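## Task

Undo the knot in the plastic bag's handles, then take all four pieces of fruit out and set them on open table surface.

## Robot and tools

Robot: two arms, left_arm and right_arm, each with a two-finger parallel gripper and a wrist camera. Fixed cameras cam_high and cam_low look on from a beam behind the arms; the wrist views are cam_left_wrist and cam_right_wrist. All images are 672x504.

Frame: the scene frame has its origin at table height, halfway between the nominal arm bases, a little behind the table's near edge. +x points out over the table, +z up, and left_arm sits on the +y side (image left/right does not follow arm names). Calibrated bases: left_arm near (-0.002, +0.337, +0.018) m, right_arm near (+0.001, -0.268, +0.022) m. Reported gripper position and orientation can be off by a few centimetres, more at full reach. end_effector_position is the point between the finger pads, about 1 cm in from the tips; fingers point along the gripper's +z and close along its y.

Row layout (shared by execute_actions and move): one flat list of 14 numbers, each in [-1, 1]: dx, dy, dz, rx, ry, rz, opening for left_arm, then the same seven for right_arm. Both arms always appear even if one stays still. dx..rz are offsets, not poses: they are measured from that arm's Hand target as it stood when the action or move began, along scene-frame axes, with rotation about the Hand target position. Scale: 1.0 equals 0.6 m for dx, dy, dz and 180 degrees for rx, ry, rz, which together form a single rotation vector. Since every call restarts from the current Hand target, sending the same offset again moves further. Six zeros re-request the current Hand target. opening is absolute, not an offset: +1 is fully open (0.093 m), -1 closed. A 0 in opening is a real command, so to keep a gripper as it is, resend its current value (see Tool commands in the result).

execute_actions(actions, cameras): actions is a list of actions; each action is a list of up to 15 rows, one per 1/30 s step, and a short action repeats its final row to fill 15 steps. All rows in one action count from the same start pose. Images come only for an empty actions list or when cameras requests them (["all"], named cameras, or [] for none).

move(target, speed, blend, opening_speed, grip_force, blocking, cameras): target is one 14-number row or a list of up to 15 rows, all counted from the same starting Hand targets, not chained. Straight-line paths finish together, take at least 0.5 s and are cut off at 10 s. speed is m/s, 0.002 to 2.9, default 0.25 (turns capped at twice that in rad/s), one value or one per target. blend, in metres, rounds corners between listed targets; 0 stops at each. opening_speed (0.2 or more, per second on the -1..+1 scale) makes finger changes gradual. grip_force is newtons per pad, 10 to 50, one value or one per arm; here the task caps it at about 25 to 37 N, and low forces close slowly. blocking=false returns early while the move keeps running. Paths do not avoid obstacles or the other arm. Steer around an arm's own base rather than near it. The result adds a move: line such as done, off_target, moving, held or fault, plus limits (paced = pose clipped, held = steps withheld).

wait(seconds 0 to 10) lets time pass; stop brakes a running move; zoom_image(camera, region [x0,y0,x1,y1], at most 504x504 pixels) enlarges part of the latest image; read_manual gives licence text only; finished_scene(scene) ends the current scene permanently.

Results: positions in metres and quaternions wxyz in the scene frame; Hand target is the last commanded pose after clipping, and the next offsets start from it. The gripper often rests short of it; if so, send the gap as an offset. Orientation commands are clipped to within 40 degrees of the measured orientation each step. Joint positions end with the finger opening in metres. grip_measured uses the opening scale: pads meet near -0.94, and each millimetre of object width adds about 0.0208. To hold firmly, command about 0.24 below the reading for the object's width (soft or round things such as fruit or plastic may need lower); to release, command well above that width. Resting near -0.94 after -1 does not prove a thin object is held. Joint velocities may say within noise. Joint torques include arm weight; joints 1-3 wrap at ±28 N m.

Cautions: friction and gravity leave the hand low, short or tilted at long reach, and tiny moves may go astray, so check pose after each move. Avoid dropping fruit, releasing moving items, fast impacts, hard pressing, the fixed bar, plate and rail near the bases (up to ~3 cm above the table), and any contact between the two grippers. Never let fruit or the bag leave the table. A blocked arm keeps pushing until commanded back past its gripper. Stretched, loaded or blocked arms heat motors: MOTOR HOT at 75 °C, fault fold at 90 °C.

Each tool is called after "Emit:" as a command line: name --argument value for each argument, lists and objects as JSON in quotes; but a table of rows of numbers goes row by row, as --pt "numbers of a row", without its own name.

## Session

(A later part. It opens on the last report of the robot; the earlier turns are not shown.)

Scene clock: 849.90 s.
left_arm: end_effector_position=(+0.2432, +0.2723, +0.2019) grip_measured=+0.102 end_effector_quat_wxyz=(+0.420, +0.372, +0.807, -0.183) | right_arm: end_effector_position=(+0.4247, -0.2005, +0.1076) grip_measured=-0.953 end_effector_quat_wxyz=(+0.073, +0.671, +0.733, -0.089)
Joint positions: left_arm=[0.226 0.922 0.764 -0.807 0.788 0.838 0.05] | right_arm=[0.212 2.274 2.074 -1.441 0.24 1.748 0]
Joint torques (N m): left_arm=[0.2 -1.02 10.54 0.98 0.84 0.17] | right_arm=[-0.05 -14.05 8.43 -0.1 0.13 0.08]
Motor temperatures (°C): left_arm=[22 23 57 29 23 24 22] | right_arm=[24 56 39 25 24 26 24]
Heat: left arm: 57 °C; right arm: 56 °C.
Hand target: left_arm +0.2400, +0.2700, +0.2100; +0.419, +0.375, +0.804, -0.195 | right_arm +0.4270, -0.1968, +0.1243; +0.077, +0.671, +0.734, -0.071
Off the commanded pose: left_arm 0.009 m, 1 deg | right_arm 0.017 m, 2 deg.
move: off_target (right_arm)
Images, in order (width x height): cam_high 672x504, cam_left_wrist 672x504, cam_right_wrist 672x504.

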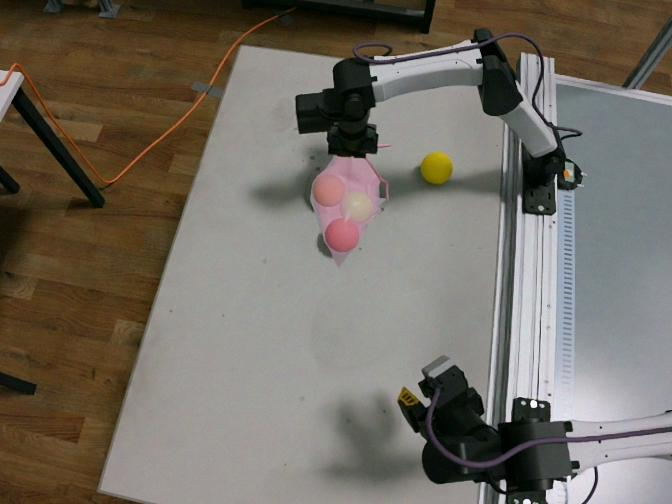

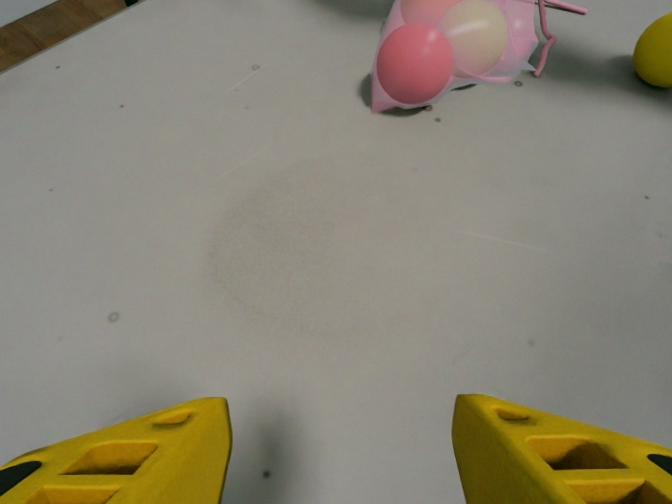

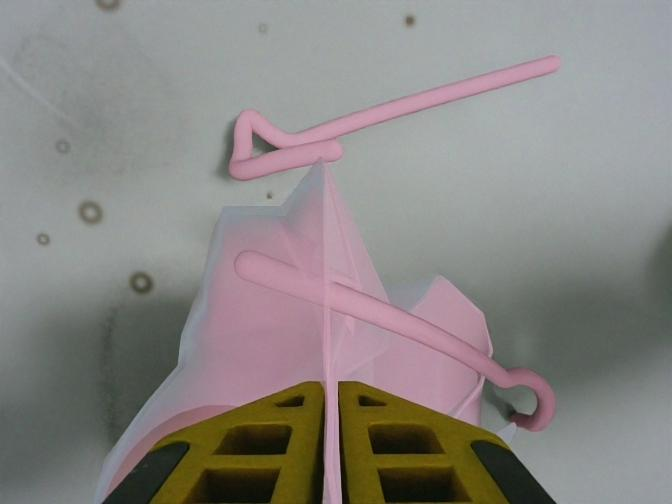

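Emit:
move --target '[0,0,0,0,0,0,0.1, 0.04,0.12,0.05,0,0,0,-1]' --speed 0.1 --cameras '["cam_right_wrist","cam_high","cam_left_wrist"]'

Emit:
zoom_image --camera "cam_high" --region '[290, 120, 410, 280]'

Emit:
zoom_image --camera "cam_left_wrist" --region '[340, 0, 600, 140]'

Scene clock: 856.80 s.
left_arm: end_effector_position=(+0.2432, +0.2723, +0.2019) grip_measured=+0.102 end_effector_quat_wxyz=(+0.420, +0.372, +0.807, -0.183) | right_arm: end_effector_position=(+0.4509, -0.1310, +0.1575) grip_measured=-0.953 end_effector_quat_wxyz=(+0.114, +0.664, +0.738, -0.013)
Joint positions: left_arm=[0.226 0.922 0.764 -0.807 0.788 0.838 0.05] | right_arm=[0.344 2.367 2.431 -1.557 0.24 1.842 0]
Joint torques (N m): left_arm=[0.12 -0.99 10.56 0.98 0.83 0.18] | right_arm=[0.51 -10.59 8.39 0.18 0.15 0.23]
Motor temperatures (°C): left_arm=[22 23 57 29 23 24 22] | right_arm=[24 58 39 25 24 26 24]
Heat: left arm: 57 °C; right arm: 58 °C.
Hand target: left_arm +0.2400, +0.2700, +0.2100; +0.419, +0.375, +0.804, -0.195 | right_arm +0.4510, -0.1248, +0.1542; +0.077, +0.671, +0.734, -0.071
Off the commanded pose: left_arm 0.009 m, 1 deg | right_arm 0.007 m, 8 deg.
joint sent to its limit (right arm) — joint 4 (wrist pitch), lower limit. The joint targets are off in orientation, not in position.
move: off_target (right_arm)
Images, in order (width x height): cam_high 672x504, cam_left_wrist 672x504, cam_right_wrist 672x504.

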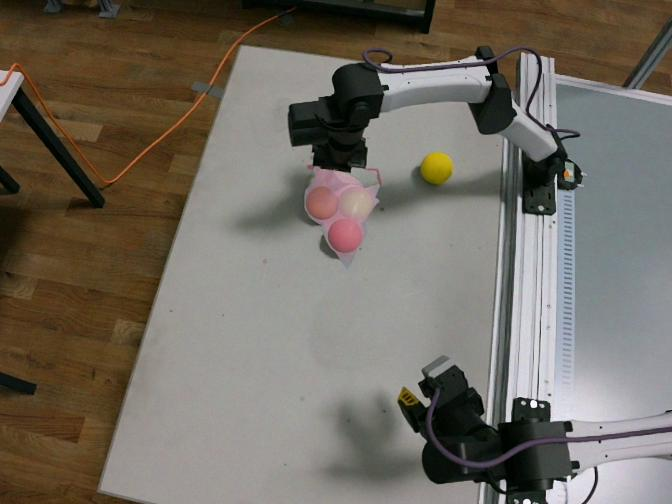

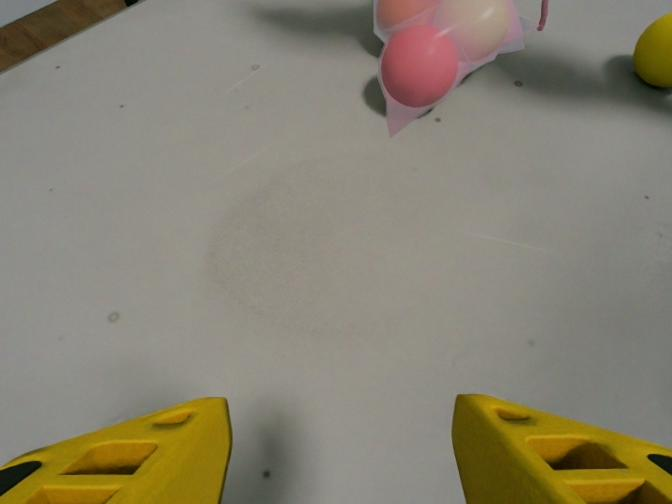

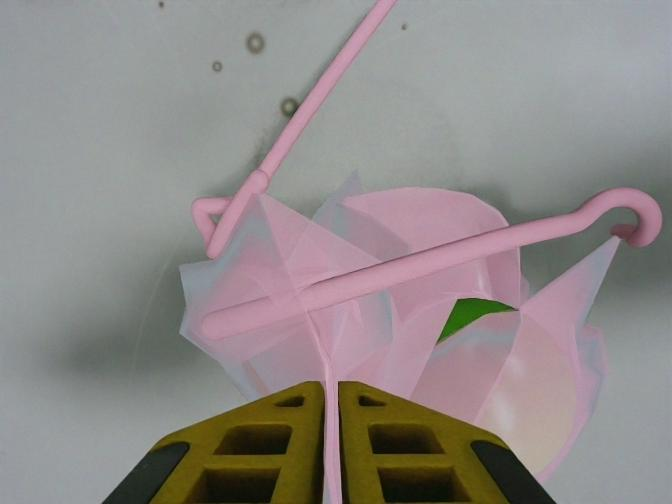

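Scaled by 3.150 from the camera's 672x504 image, which has a finer 960x720 frame.

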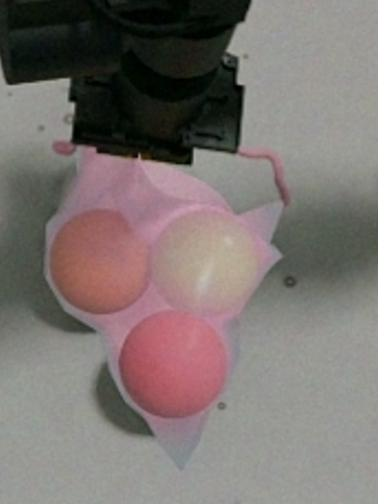

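Scaled by 1.938 from the camera's 672x504 image, which has a finer 960x720 frame.

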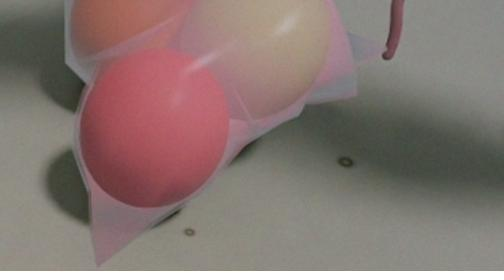

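Emit:
move --target '[0,0,0,0,0,0,0.1, 0.02,0.1,-0.01,0,0,0,-1]' --speed 0.1 --cameras '["cam_right_wrist","cam_high","cam_left_wrist"]'

Emit:
zoom_image --camera "cam_high" --region '[290, 120, 410, 280]'

Emit:
zoom_image --camera "cam_right_wrist" --region '[200, 150, 672, 504]'

Scene clock: 864.00 s.
left_arm: end_effector_position=(+0.2432, +0.2723, +0.2019) grip_measured=+0.102 end_effector_quat_wxyz=(+0.420, +0.372, +0.807, -0.183) | right_arm: end_effector_position=(+0.4635, -0.0709, +0.1526) grip_measured=-0.953 end_effector_quat_wxyz=(+0.128, +0.659, +0.740, +0.032)
Joint positions: left_arm=[0.226 0.922 0.764 -0.807 0.788 0.838 0.05] | right_arm=[0.445 2.496 2.633 -1.558 0.24 1.923 0]
Joint torques (N m): left_arm=[0.13 -1.02 10.52 0.99 0.86 0.17] | right_arm=[0.39 -11.07 8.35 0.33 0.15 0.24]
Motor temperatures (°C): left_arm=[22 23 57 29 23 24 22] | right_arm=[24 58 40 25 24 26 24]
Heat: left arm: 57 °C; right arm: 58 °C.
Hand target: left_arm +0.2400, +0.2700, +0.2100; +0.419, +0.375, +0.804, -0.195 | right_arm +0.4630, -0.0647, +0.1481; +0.077, +0.671, +0.734, -0.071
Off the commanded pose: left_arm 0.009 m, 1 deg | right_arm 0.008 m, 13 deg.
joint sent to its limit (right arm) — joint 4 (wrist pitch), lower limit. The joint targets are off in orientation, not in position.
move: off_target (right_arm)
Images, in order (width x height): cam_high 672x504, cam_left_wrist 672x504, cam_right_wrist 672x504.

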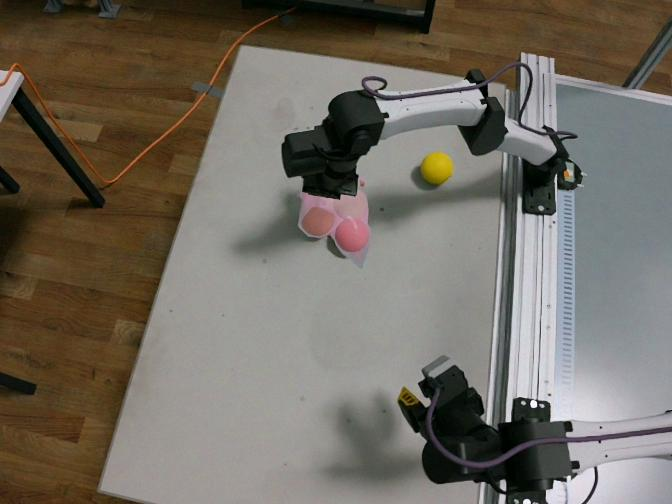

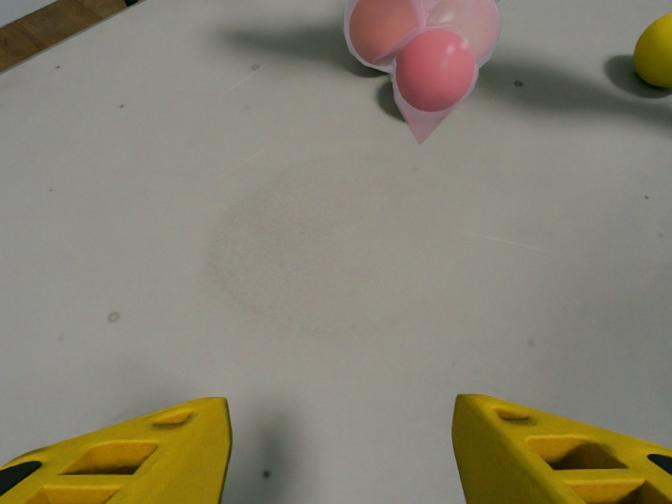

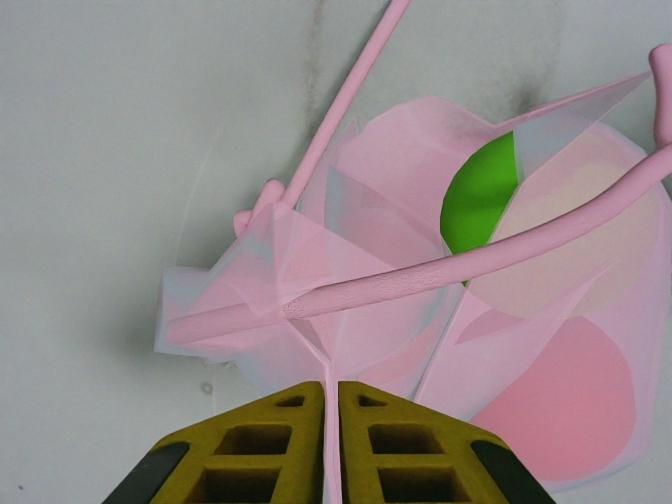

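Scaled by 3.150 from the camera's 672x504 image, which has a finer 960x720 frame.

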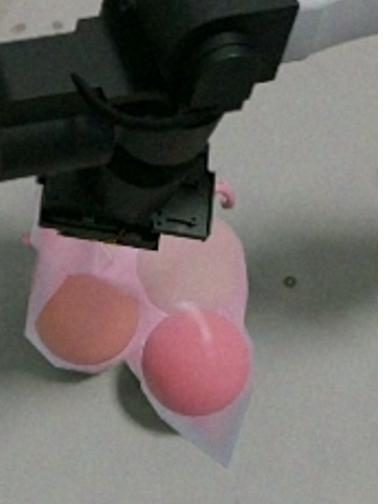

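Scaled by 1.068 from the camera's 672x504 image, which has a finer 960x720 frame.

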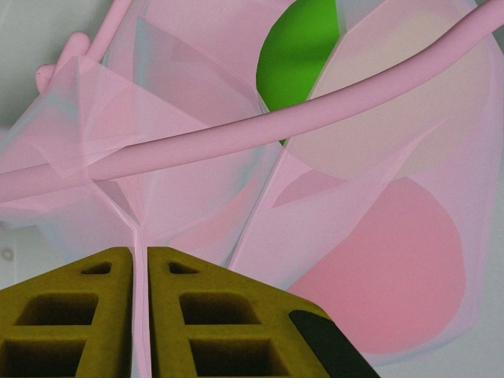

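Emit:
move --target '[0,0,0,0,0,0,0.1, 0.01,0.1,-0.015,0,0,0,-1]' --speed 0.1 --cameras '["cam_right_wrist","cam_high","cam_left_wrist"]'

Emit:
zoom_image --camera "cam_high" --region '[280, 140, 410, 290]'

Emit:
zoom_image --camera "cam_right_wrist" --region '[200, 50, 672, 404]'

Scene clock: 880.23 s.
left_arm: end_effector_position=(+0.2432, +0.2723, +0.2019) grip_measured=+0.102 end_effector_quat_wxyz=(+0.420, +0.372, +0.807, -0.183) | right_arm: end_effector_position=(+0.4673, -0.0141, +0.1440) grip_measured=-0.953 end_effector_quat_wxyz=(+0.135, +0.653, +0.742, +0.077)
Joint positions: left_arm=[0.226 0.922 0.764 -0.807 0.788 0.838 0.05] | right_arm=[0.536 2.629 2.838 -1.559 0.24 1.993 0]
Joint torques (N m): left_arm=[0.13 -1.05 10.52 0.98 0.83 0.18] | right_arm=[0.5 -11.67 8.12 0.6 0.12 0.17]
Motor temperatures (°C): left_arm=[22 23 57 29 23 24 22] | right_arm=[24 56 41 25 24 26 25]
Heat: left arm: 57 °C; right arm: 56 °C.
Hand target: left_arm +0.2400, +0.2700, +0.2100; +0.419, +0.375, +0.804, -0.195 | right_arm +0.4691, -0.0049, +0.1392; +0.077, +0.671, +0.734, -0.071
Off the commanded pose: left_arm 0.009 m, 1 deg | right_arm 0.011 m, 18 deg.
elbow stopped short (right arm): the move would have taken joint 3 (elbow) straighter than the controller allows.
move: off_target (right_arm)
Images, in order (width x height): cam_high 672x504, cam_left_wrist 672x504, cam_right_wrist 672x504.

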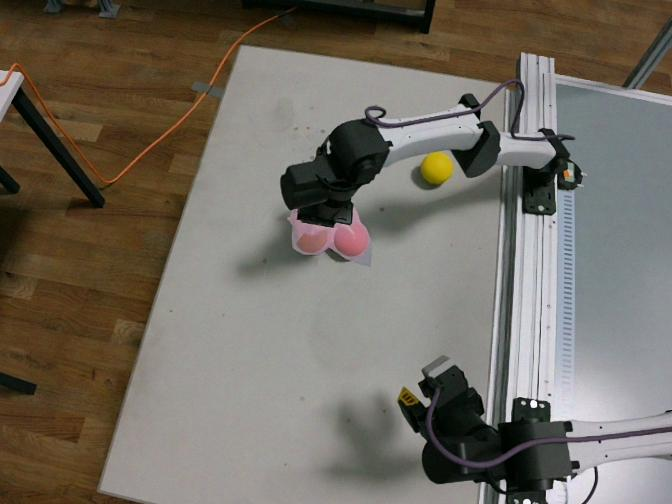

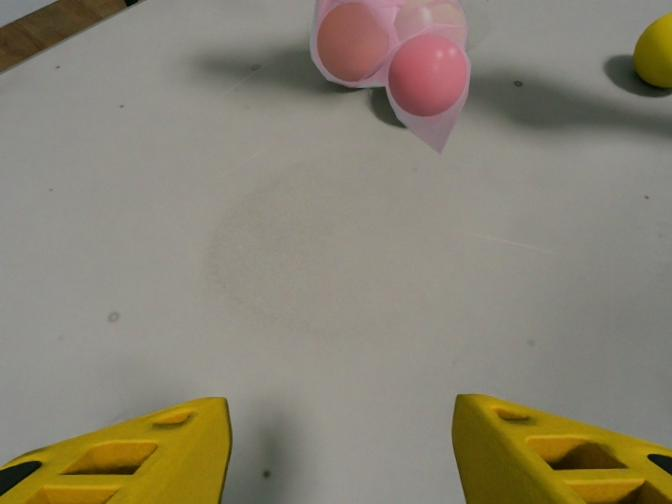

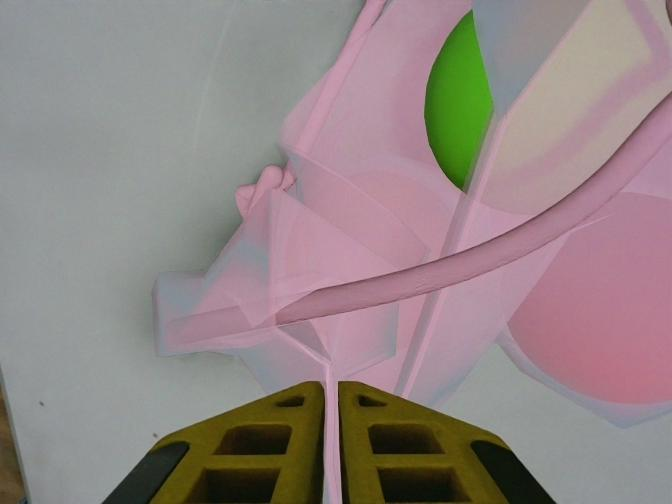

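Scaled by 3.360 from the camera's 672x504 image, which has a finer 960x720 frame.

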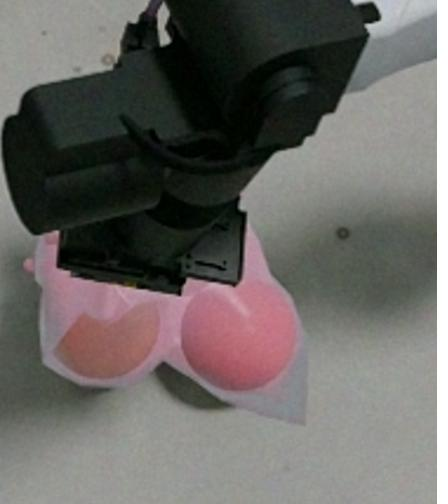

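Scaled by 1.068 from the camera's 672x504 image, which has a finer 960x720 frame.

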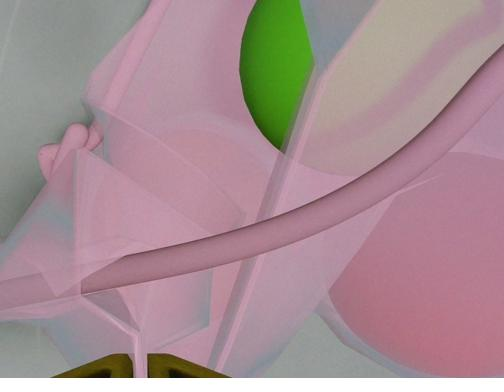

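Emit:
move --target '[0,0,0,0,0,0,0.1, -0.005,0.045,-0.085,0,0,0,-1]' --speed 0.1 --cameras '["cam_right_wrist","cam_high","cam_left_wrist"]'

Emit:
zoom_image --camera "cam_right_wrist" --region '[200, 50, 672, 404]'

Scene clock: 936.77 s.
left_arm: end_effector_position=(+0.2432, +0.2723, +0.2019) grip_measured=+0.102 end_effector_quat_wxyz=(+0.420, +0.372, +0.807, -0.183) | right_arm: end_effector_position=(+0.4664, +0.0120, +0.1062) grip_measured=-0.953 end_effector_quat_wxyz=(+0.129, +0.656, +0.740, +0.072)
Joint positions: left_arm=[0.226 0.922 0.764 -0.807 0.788 0.838 0.05] | right_arm=[0.575 2.715 2.851 -1.51 0.24 2.042 0]
Joint torques (N m): left_arm=[0.16 -1.06 10.5 1 0.85 0.16] | right_arm=[0.49 -10.63 7.32 0.64 0.05 0.2]
Motor temperatures (°C): left_arm=[22 23 58 29 23 24 22] | right_arm=[24 61 40 26 24 26 25]
Heat: left arm: 58 °C; right arm: 61 °C.
Hand target: left_arm +0.2400, +0.2700, +0.2100; +0.419, +0.375, +0.804, -0.195 | right_arm +0.4660, +0.0223, +0.0882; +0.077, +0.671, +0.734, -0.071
Off the commanded pose: left_arm 0.009 m, 1 deg | right_arm 0.021 m, 17 deg.
elbow stopped short (right arm): the move would have taken joint 3 (elbow) straighter than the controller allows.
move: off_target (right_arm)
Images, in order (width x height): cam_high 672x504, cam_left_wrist 672x504, cam_right_wrist 672x504.

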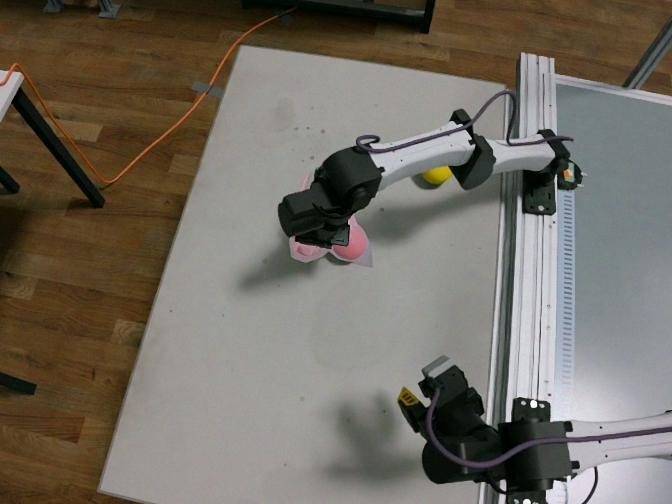

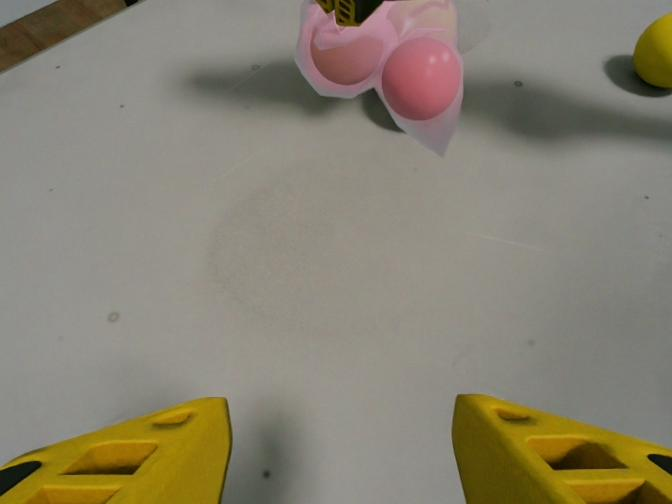

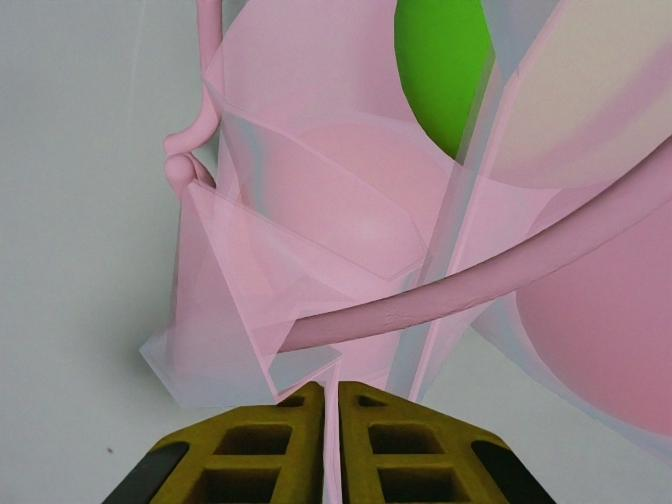

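Scaled by 1.068 from the camera's 672x504 image, which has a finer 960x720 frame.

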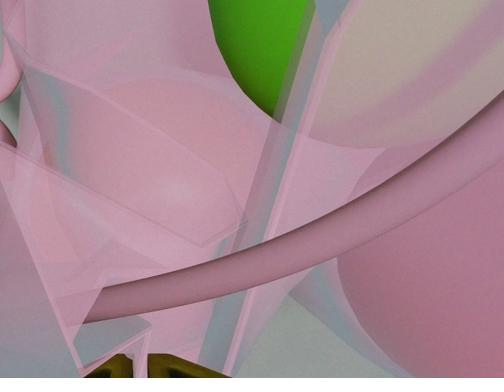

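Emit:
move --pt "0 0 0 0 0 0 0.1 0 -0.01 0.0 0 0 0 -0.5" --pt "0 0 0 0 0 0 0.1 0 -0.02 0.1 0 0 0 -0.5" --pt "0 0 0 0 0 0 0.1 -0.15 -0.27 0.15 0 0 0 -0.5" --speed 0.15 --opening_speed 0.8 --blend 0.0 --cameras '["cam_right_wrist","cam_high","cam_left_wrist"]'

Emit:
zoom_image --camera "cam_high" --region '[270, 140, 400, 290]'

Emit:
zoom_image --camera "cam_left_wrist" --region '[240, 0, 540, 180]'

Scene clock: 946.87 s.
left_arm: end_effector_position=(+0.2432, +0.2723, +0.2019) grip_measured=+0.102 end_effector_quat_wxyz=(+0.420, +0.372, +0.807, -0.183) | right_arm: end_effector_position=(+0.3812, -0.1375, +0.1644) grip_measured=-0.502 end_effector_quat_wxyz=(+0.084, +0.672, +0.733, -0.061)
Joint positions: left_arm=[0.226 0.922 0.764 -0.807 0.788 0.838 0.05] | right_arm=[0.388 2.145 2.087 -1.563 0.224 1.922 0.021]
Joint torques (N m): left_arm=[0.1 -0.99 10.58 0.98 0.85 0.2] | right_arm=[-0.27 -14.43 4.75 0.01 0.24 0.02]
Motor temperatures (°C): left_arm=[22 23 58 29 23 24 22] | right_arm=[24 62 41 25 24 26 25]
Heat: left arm: 58 °C; right arm: 62 °C.
Hand target: left_arm +0.2400, +0.2700, +0.2100; +0.419, +0.375, +0.804, -0.195 | right_arm +0.3760, -0.1398, +0.1781; +0.077, +0.671, +0.734, -0.071
Off the commanded pose: left_arm 0.009 m, 1 deg | right_arm 0.015 m, 1 deg.
elbow stopped short (right arm): the move would have taken joint 3 (elbow) straighter than the controller allows.
joint sent to its limit (right arm) — joint 4 (wrist pitch), lower limit. The joint targets are off in orientation, not in position.
move: off_target (right_arm)
Images, in order (width x height): cam_high 672x504, cam_left_wrist 672x504, cam_right_wrist 672x504.

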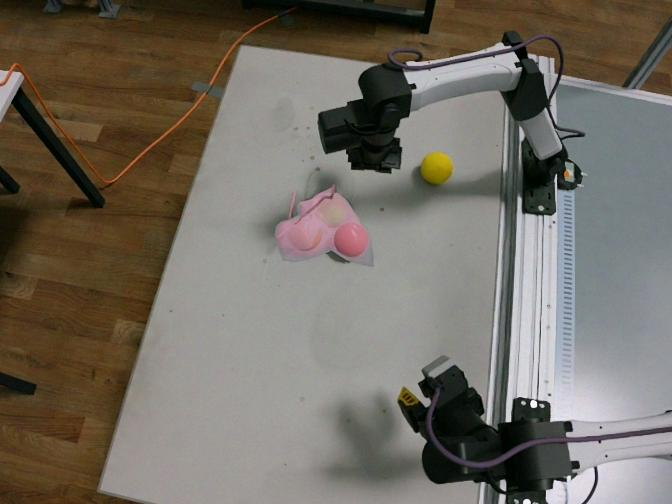

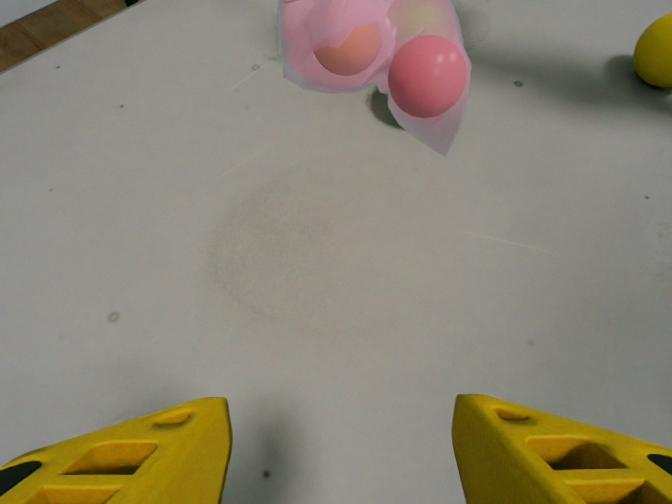

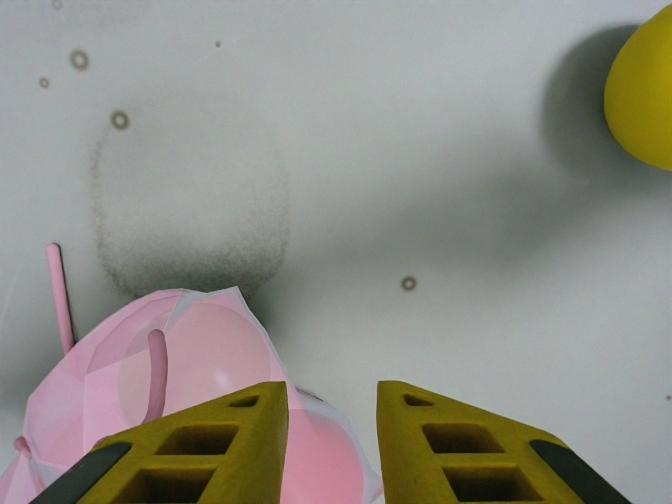

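Scaled by 3.360 from the camera's 672x504 image, which has a finer 960x720 frame.

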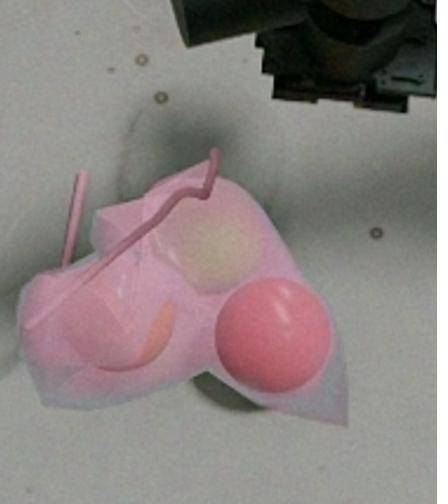

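Scaled by 1.680 from the camera's 672x504 image, which has a finer 960x720 frame.

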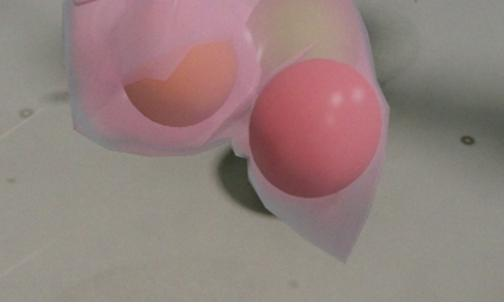

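Emit:
move --target '[0,0,0,0,0,0,0.1, -0.03,0.07,0.08,0,0.03,0.47,-0.5]' --speed 0.25 --cameras '["cam_right_wrist","cam_high"]'

Emit:
zoom_image --camera "cam_right_wrist" --region '[150, 100, 520, 400]'

Scene clock: 956.77 s.
left_arm: end_effector_position=(+0.2432, +0.2723, +0.2019) grip_measured=+0.102 end_effector_quat_wxyz=(+0.420, +0.372, +0.807, -0.183) | right_arm: end_effector_position=(+0.3607, -0.1027, +0.2020) grip_measured=-0.502 end_effector_quat_wxyz=(+0.058, +0.005, +0.997, -0.046)
Joint positions: left_arm=[0.226 0.922 0.764 -0.807 0.788 0.838 0.05] | right_arm=[0.465 2.042 2.087 -1.563 0.159 0.514 0.021]
Joint torques (N m): left_arm=[0.14 -1.07 10.58 0.98 0.86 0.16] | right_arm=[0.42 -13.87 8.36 0.28 0.03 0]
Motor temperatures (°C): left_arm=[22 23 58 29 23 24 22] | right_arm=[24 66 40 25 24 26 25]
Heat: left arm: 58 °C; right arm: 66 °C.
Hand target: left_arm +0.2400, +0.2700, +0.2100; +0.419, +0.375, +0.804, -0.195 | right_arm +0.3580, -0.0978, +0.2262; +0.074, -0.001, +0.997, -0.029
Off the commanded pose: left_arm 0.009 m, 1 deg | right_arm 0.025 m, 3 deg.
joint sent to its limit (right arm) — joint 4 (wrist pitch), lower limit. The joint targets still meet the commanded pose.
move: off_target (right_arm)
Images, in order (width x height): cam_high 672x504, cam_right_wrist 672x504.

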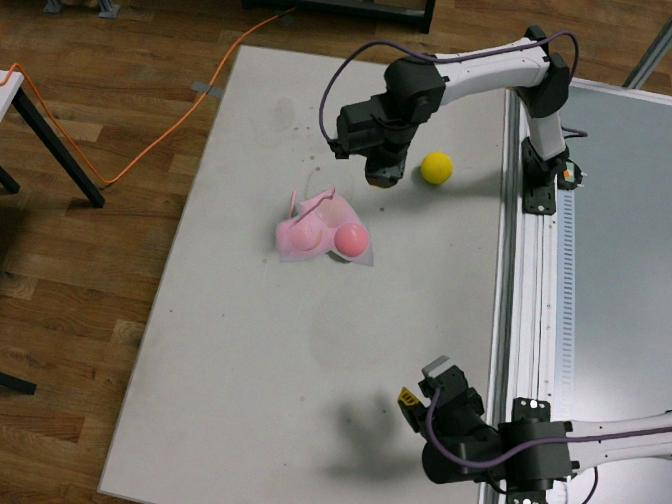

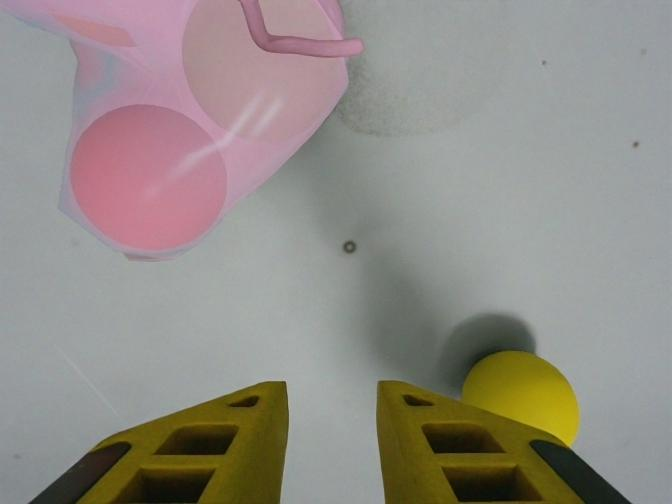

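Scaled by 1.362 from the camera's 672x504 image, which has a finer 960x720 frame.

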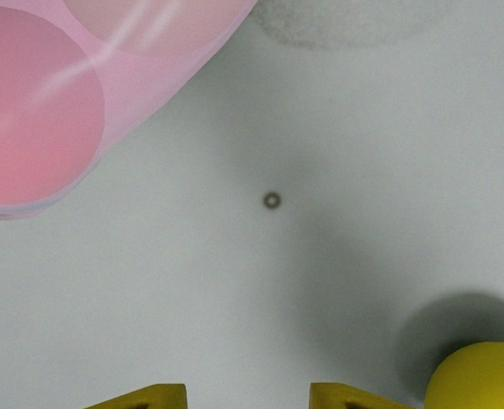

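Emit:
move --target '[0.1833,-0.4517,-0.22,0.0743,0.0835,0.0908,0.4, -0.213,-0.2037,0.073,0,0,0,0.2]' --speed 0.2 --cameras '["cam_left_wrist","cam_high"]'

Emit:
zoom_image --camera "cam_high" --region '[260, 150, 420, 300]'

Scene clock: 1001.57 s.
left_arm: end_effector_position=(+0.3508, -0.0016, +0.0794) grip_measured=+0.398 end_effector_quat_wxyz=(+0.298, +0.278, +0.908, -0.097) | right_arm: end_effector_position=(+0.2357, -0.2189, +0.2714) grip_measured=+0.198 end_effector_quat_wxyz=(+0.132, -0.001, +0.991, -0.016)
Joint positions: left_arm=[-0.811 1.945 1.285 -0.283 -0.132 -0.17 0.064] | right_arm=[0.28 1.321 1.554 -1.56 0.134 0.302 0.055]
Joint torques (N m): left_arm=[-0.62 -7.88 9.95 1.22 -0.28 -0.11] | right_arm=[-0.9 -4.4 4.92 0.59 -0.02 0]
Motor temperatures (°C): left_arm=[22 23 58 29 23 24 22] | right_arm=[24 65 42 25 24 26 24]
Heat: left arm: 58 °C; right arm: 65 °C.
Hand target: left_arm +0.3501, -0.0010, +0.0780; +0.288, +0.275, +0.913, -0.086 | right_arm +0.2302, -0.2200, +0.2700; +0.073, -0.001, +0.997, -0.029
Off the commanded pose: left_arm 0.002 m, 2 deg | right_arm 0.006 m, 7 deg.
joint sent to its limit (right arm) — joint 4 (wrist pitch), lower limit. The joint targets are off in orientation, not in position.
move: off_target (right_arm)
Images, in order (width x height): cam_high 672x504, cam_left_wrist 672x504.

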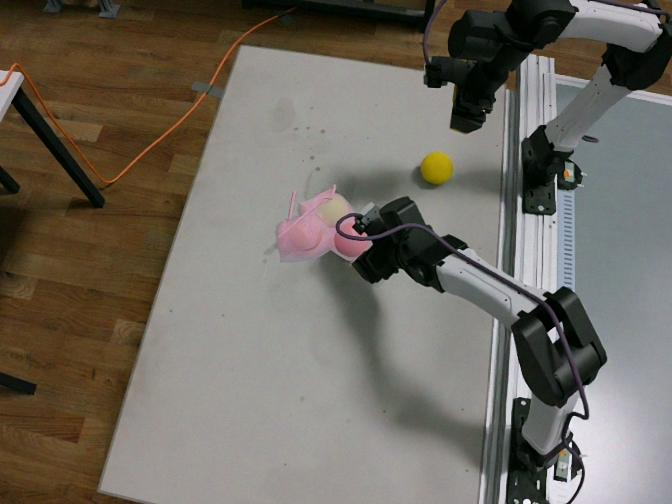

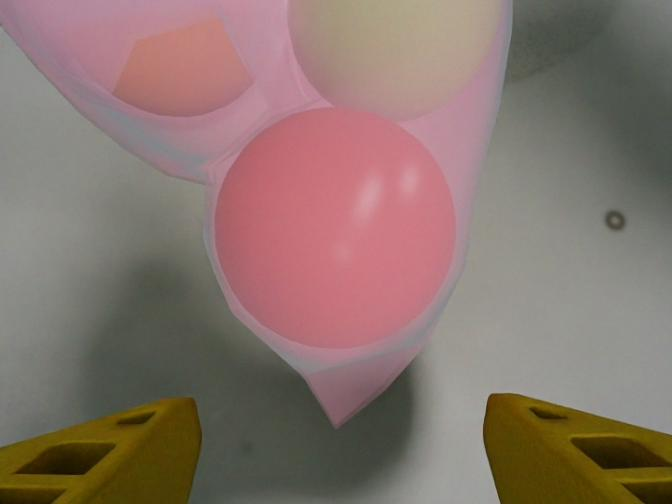

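Scaled by 3.150 from the camera's 672x504 image, which has a finer 960x720 frame.

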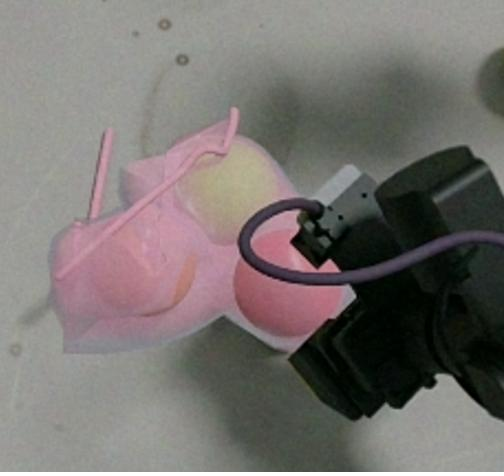

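Emit:
move --target '[0,0,-0.08,0,0,0,0.2, 0,0,0,0,0,0,0.2]' --speed 0.1 --cameras '["cam_left_wrist"]'

Scene clock: 1007.80 s.
left_arm: end_effector_position=(+0.3460, +0.0023, +0.0317) grip_measured=+0.202 end_effector_quat_wxyz=(+0.274, +0.283, +0.915, -0.084) | right_arm: end_effector_position=(+0.2357, -0.2189, +0.2714) grip_measured=+0.198 end_effector_quat_wxyz=(+0.132, -0.001, +0.991, -0.016)
Joint positions: left_arm=[-0.811 2.033 1.237 -0.203 -0.132 -0.171 0.055] | right_arm=[0.28 1.321 1.554 -1.56 0.134 0.302 0.055]
Joint torques (N m): left_arm=[-0.46 -8.29 6.26 2.03 -0.27 -0.1] | right_arm=[-0.83 -4.49 4.82 0.62 0.01 0.05]
Motor temperatures (°C): left_arm=[22 25 58 29 23 24 22] | right_arm=[24 62 41 25 24 26 24]
Heat: left arm: 58 °C; right arm: 62 °C.
Hand target: left_arm +0.3500, -0.0010, +0.0300; +0.288, +0.275, +0.913, -0.086 | right_arm +0.2302, -0.2200, +0.2700; +0.074, -0.001, +0.997, -0.029
Off the commanded pose: left_arm 0.006 m, 2 deg | right_arm 0.006 m, 7 deg.
joint sent to its limit (right arm) — joint 4 (wrist pitch), lower limit. The joint targets are off in orientation, not in position.
move: off_target (right_arm)
Images, in order (width x height): cam_left_wrist 672x504.

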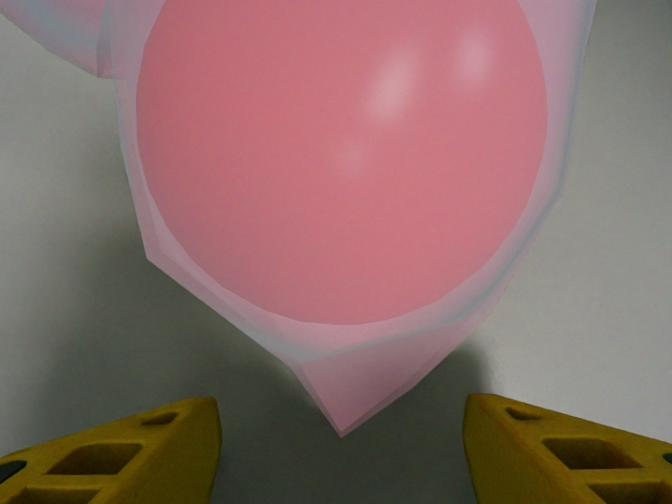

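Emit:
move --target '[0.015,-0.010,-0.0267,0,0,0,0.2, 0,0,0,0,0,0,0.2]' --speed 0.08 --cameras '["cam_left_wrist"]'

Scene clock: 1012.93 s.
left_arm: end_effector_position=(+0.3475, +0.0018, +0.0165) grip_measured=+0.202 end_effector_quat_wxyz=(+0.270, +0.283, +0.917, -0.079) | right_arm: end_effector_position=(+0.2357, -0.2189, +0.2714) grip_measured=+0.198 end_effector_quat_wxyz=(+0.132, -0.001, +0.991, -0.016)
Joint positions: left_arm=[-0.811 2.074 1.237 -0.174 -0.138 -0.171 0.055] | right_arm=[0.28 1.321 1.554 -1.56 0.134 0.302 0.055]
Joint torques (N m): left_arm=[0.1 -6.71 8.47 2.07 -0.18 -0.04] | right_arm=[-0.91 -4.42 4.77 0.59 0 0.05]
Motor temperatures (°C): left_arm=[22 27 58 30 23 24 22] | right_arm=[24 60 40 25 24 26 24]
Heat: left arm: 58 °C; right arm: 60 °C.
Hand target: left_arm +0.3591, -0.0071, +0.0141; +0.288, +0.275, +0.913, -0.087 | right_arm +0.2302, -0.2200, +0.2700; +0.074, -0.001, +0.997, -0.029
Off the commanded pose: left_arm 0.015 m, 2 deg | right_arm 0.006 m, 7 deg.
joint sent to its limit (right arm) — joint 4 (wrist pitch), lower limit. The joint targets are off in orientation, not in position.
move: off_target (left_arm, right_arm)
Images, in order (width x height): cam_left_wrist 672x504.

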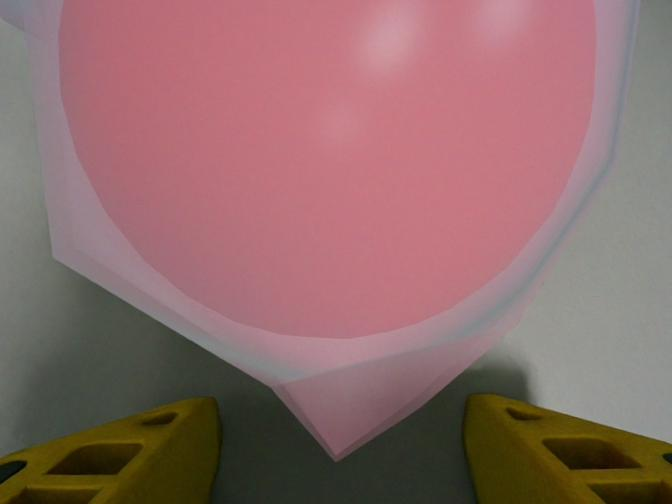

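Emit:
move --pt "-0.008 0.006 0.008 0 0 0 0.2 0 0 0 0 0 0 0.2" --pt "-0.008 0.006 0.008 0 0 0 -1 0 0 0 0 0 0 0.2" --speed 0.08 --opening_speed 0.6 --cameras '["cam_left_wrist"]'

Emit:
zoom_image --camera "cam_left_wrist" --region '[180, 280, 500, 504]'

Scene clock: 1019.97 s.
left_arm: end_effector_position=(+0.3486, +0.0011, +0.0173) grip_measured=-0.984 end_effector_quat_wxyz=(+0.273, +0.282, +0.916, -0.079) | right_arm: end_effector_position=(+0.2357, -0.2189, +0.2714) grip_measured=+0.198 end_effector_quat_wxyz=(+0.132, -0.001, +0.991, -0.016)
Joint positions: left_arm=[-0.811 2.074 1.237 -0.168 -0.139 -0.171 0] | right_arm=[0.28 1.321 1.554 -1.56 0.134 0.302 0.055]
Joint torques (N m): left_arm=[-0.13 -8.68 6.72 1.99 -0.15 -0.06] | right_arm=[-1.02 -4.4 4.79 0.64 0.02 0.07]
Motor temperatures (°C): left_arm=[22 28 58 32 23 24 22] | right_arm=[24 58 40 25 24 26 24]
Heat: left arm: 58 °C; right arm: 58 °C.
Hand target: left_arm +0.3543, -0.0035, +0.0189; +0.288, +0.275, +0.913, -0.087 | right_arm +0.2302, -0.2200, +0.2700; +0.074, -0.001, +0.997, -0.029
Off the commanded pose: left_arm 0.007 m, 2 deg | right_arm 0.006 m, 7 deg.
joint sent to its limit (right arm) — joint 4 (wrist pitch), lower limit. The joint targets are off in orientation, not in position.
move: off_target (right_arm)
Images, in order (width x height): cam_left_wrist 672x504.

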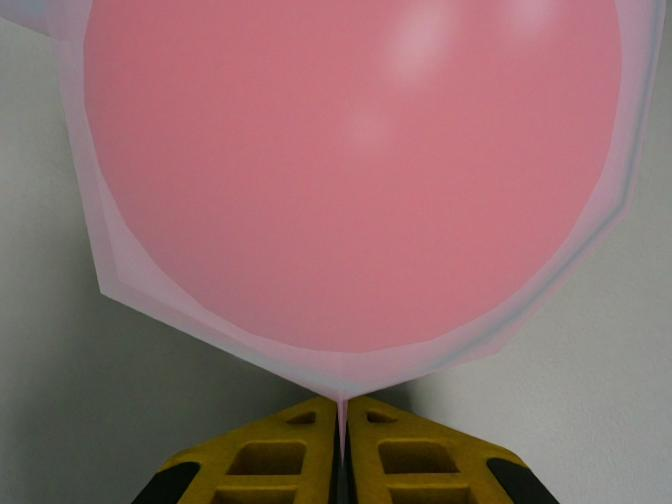

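Scaled by 1.575 from the camera's 672x504 image, which has a finer 960x720 frame.

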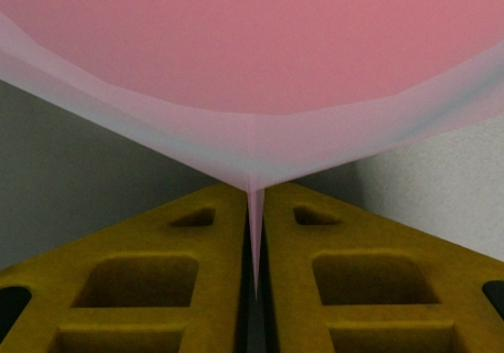

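Emit:
move --pt "-0.02 0.006 0.03 0 0 0 -1 0 0 0 0 0 0 0.2" --pt "-0.15 0.05 0.05 0 0 0 -1 0 0 0 0 0 0 0.2" --speed 0.07 --blend 0.01 --cameras '["cam_left_wrist","cam_high"]'

Emit:
zoom_image --camera "cam_high" --region '[260, 150, 420, 300]'

Scene clock: 1025.77 s.
left_arm: end_effector_position=(+0.2638, +0.0272, +0.0413) grip_measured=-0.984 end_effector_quat_wxyz=(+0.273, +0.283, +0.916, -0.083) | right_arm: end_effector_position=(+0.2357, -0.2189, +0.2714) grip_measured=+0.198 end_effector_quat_wxyz=(+0.132, -0.001, +0.991, -0.016)
Joint positions: left_arm=[-0.945 1.783 0.931 -0.168 -0.205 -0.286 0] | right_arm=[0.28 1.321 1.554 -1.56 0.134 0.302 0.055]
Joint velocities: left_arm=[-0.012 -0.007 0.017 0.051 -0.154 -0.125 0] | right_arm=[within noise]
Joint torques (N m): left_arm=[-0.8 -8.87 5.65 1.68 -0.36 -0.11] | right_arm=[-1.02 -4.44 4.81 0.58 0.02 0.02]
Motor temperatures (°C): left_arm=[22 29 57 32 22 24 22] | right_arm=[24 56 39 25 24 26 24]
Heat: left arm: 57 °C; right arm: 56 °C.
Hand target: left_arm +0.2643, +0.0266, +0.0489; +0.288, +0.275, +0.913, -0.087 | right_arm +0.2302, -0.2200, +0.2700; +0.074, -0.001, +0.997, -0.029
Off the commanded pose: left_arm 0.008 m, 2 deg | right_arm 0.006 m, 7 deg.
joint sent to its limit (right arm) — joint 4 (wrist pitch), lower limit. The joint targets are off in orientation, not in position.
move: off_target (right_arm)
Images, in order (width x height): cam_high 672x504, cam_left_wrist 672x504.

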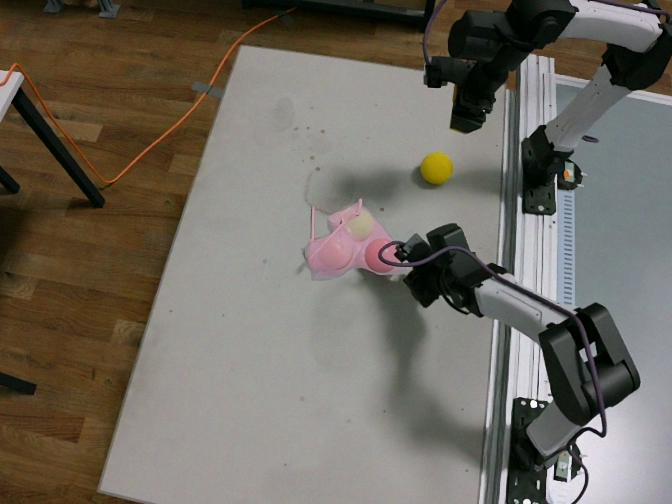

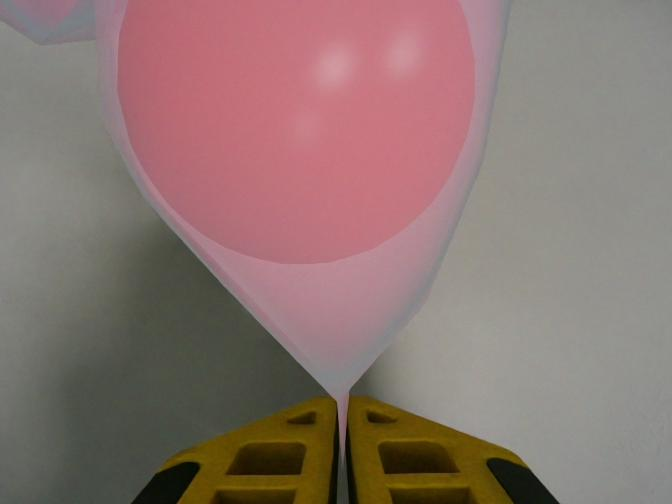

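Scaled by 3.150 from the camera's 672x504 image, which has a finer 960x720 frame.

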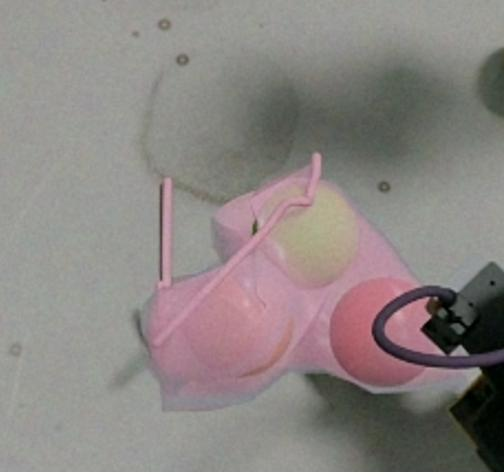

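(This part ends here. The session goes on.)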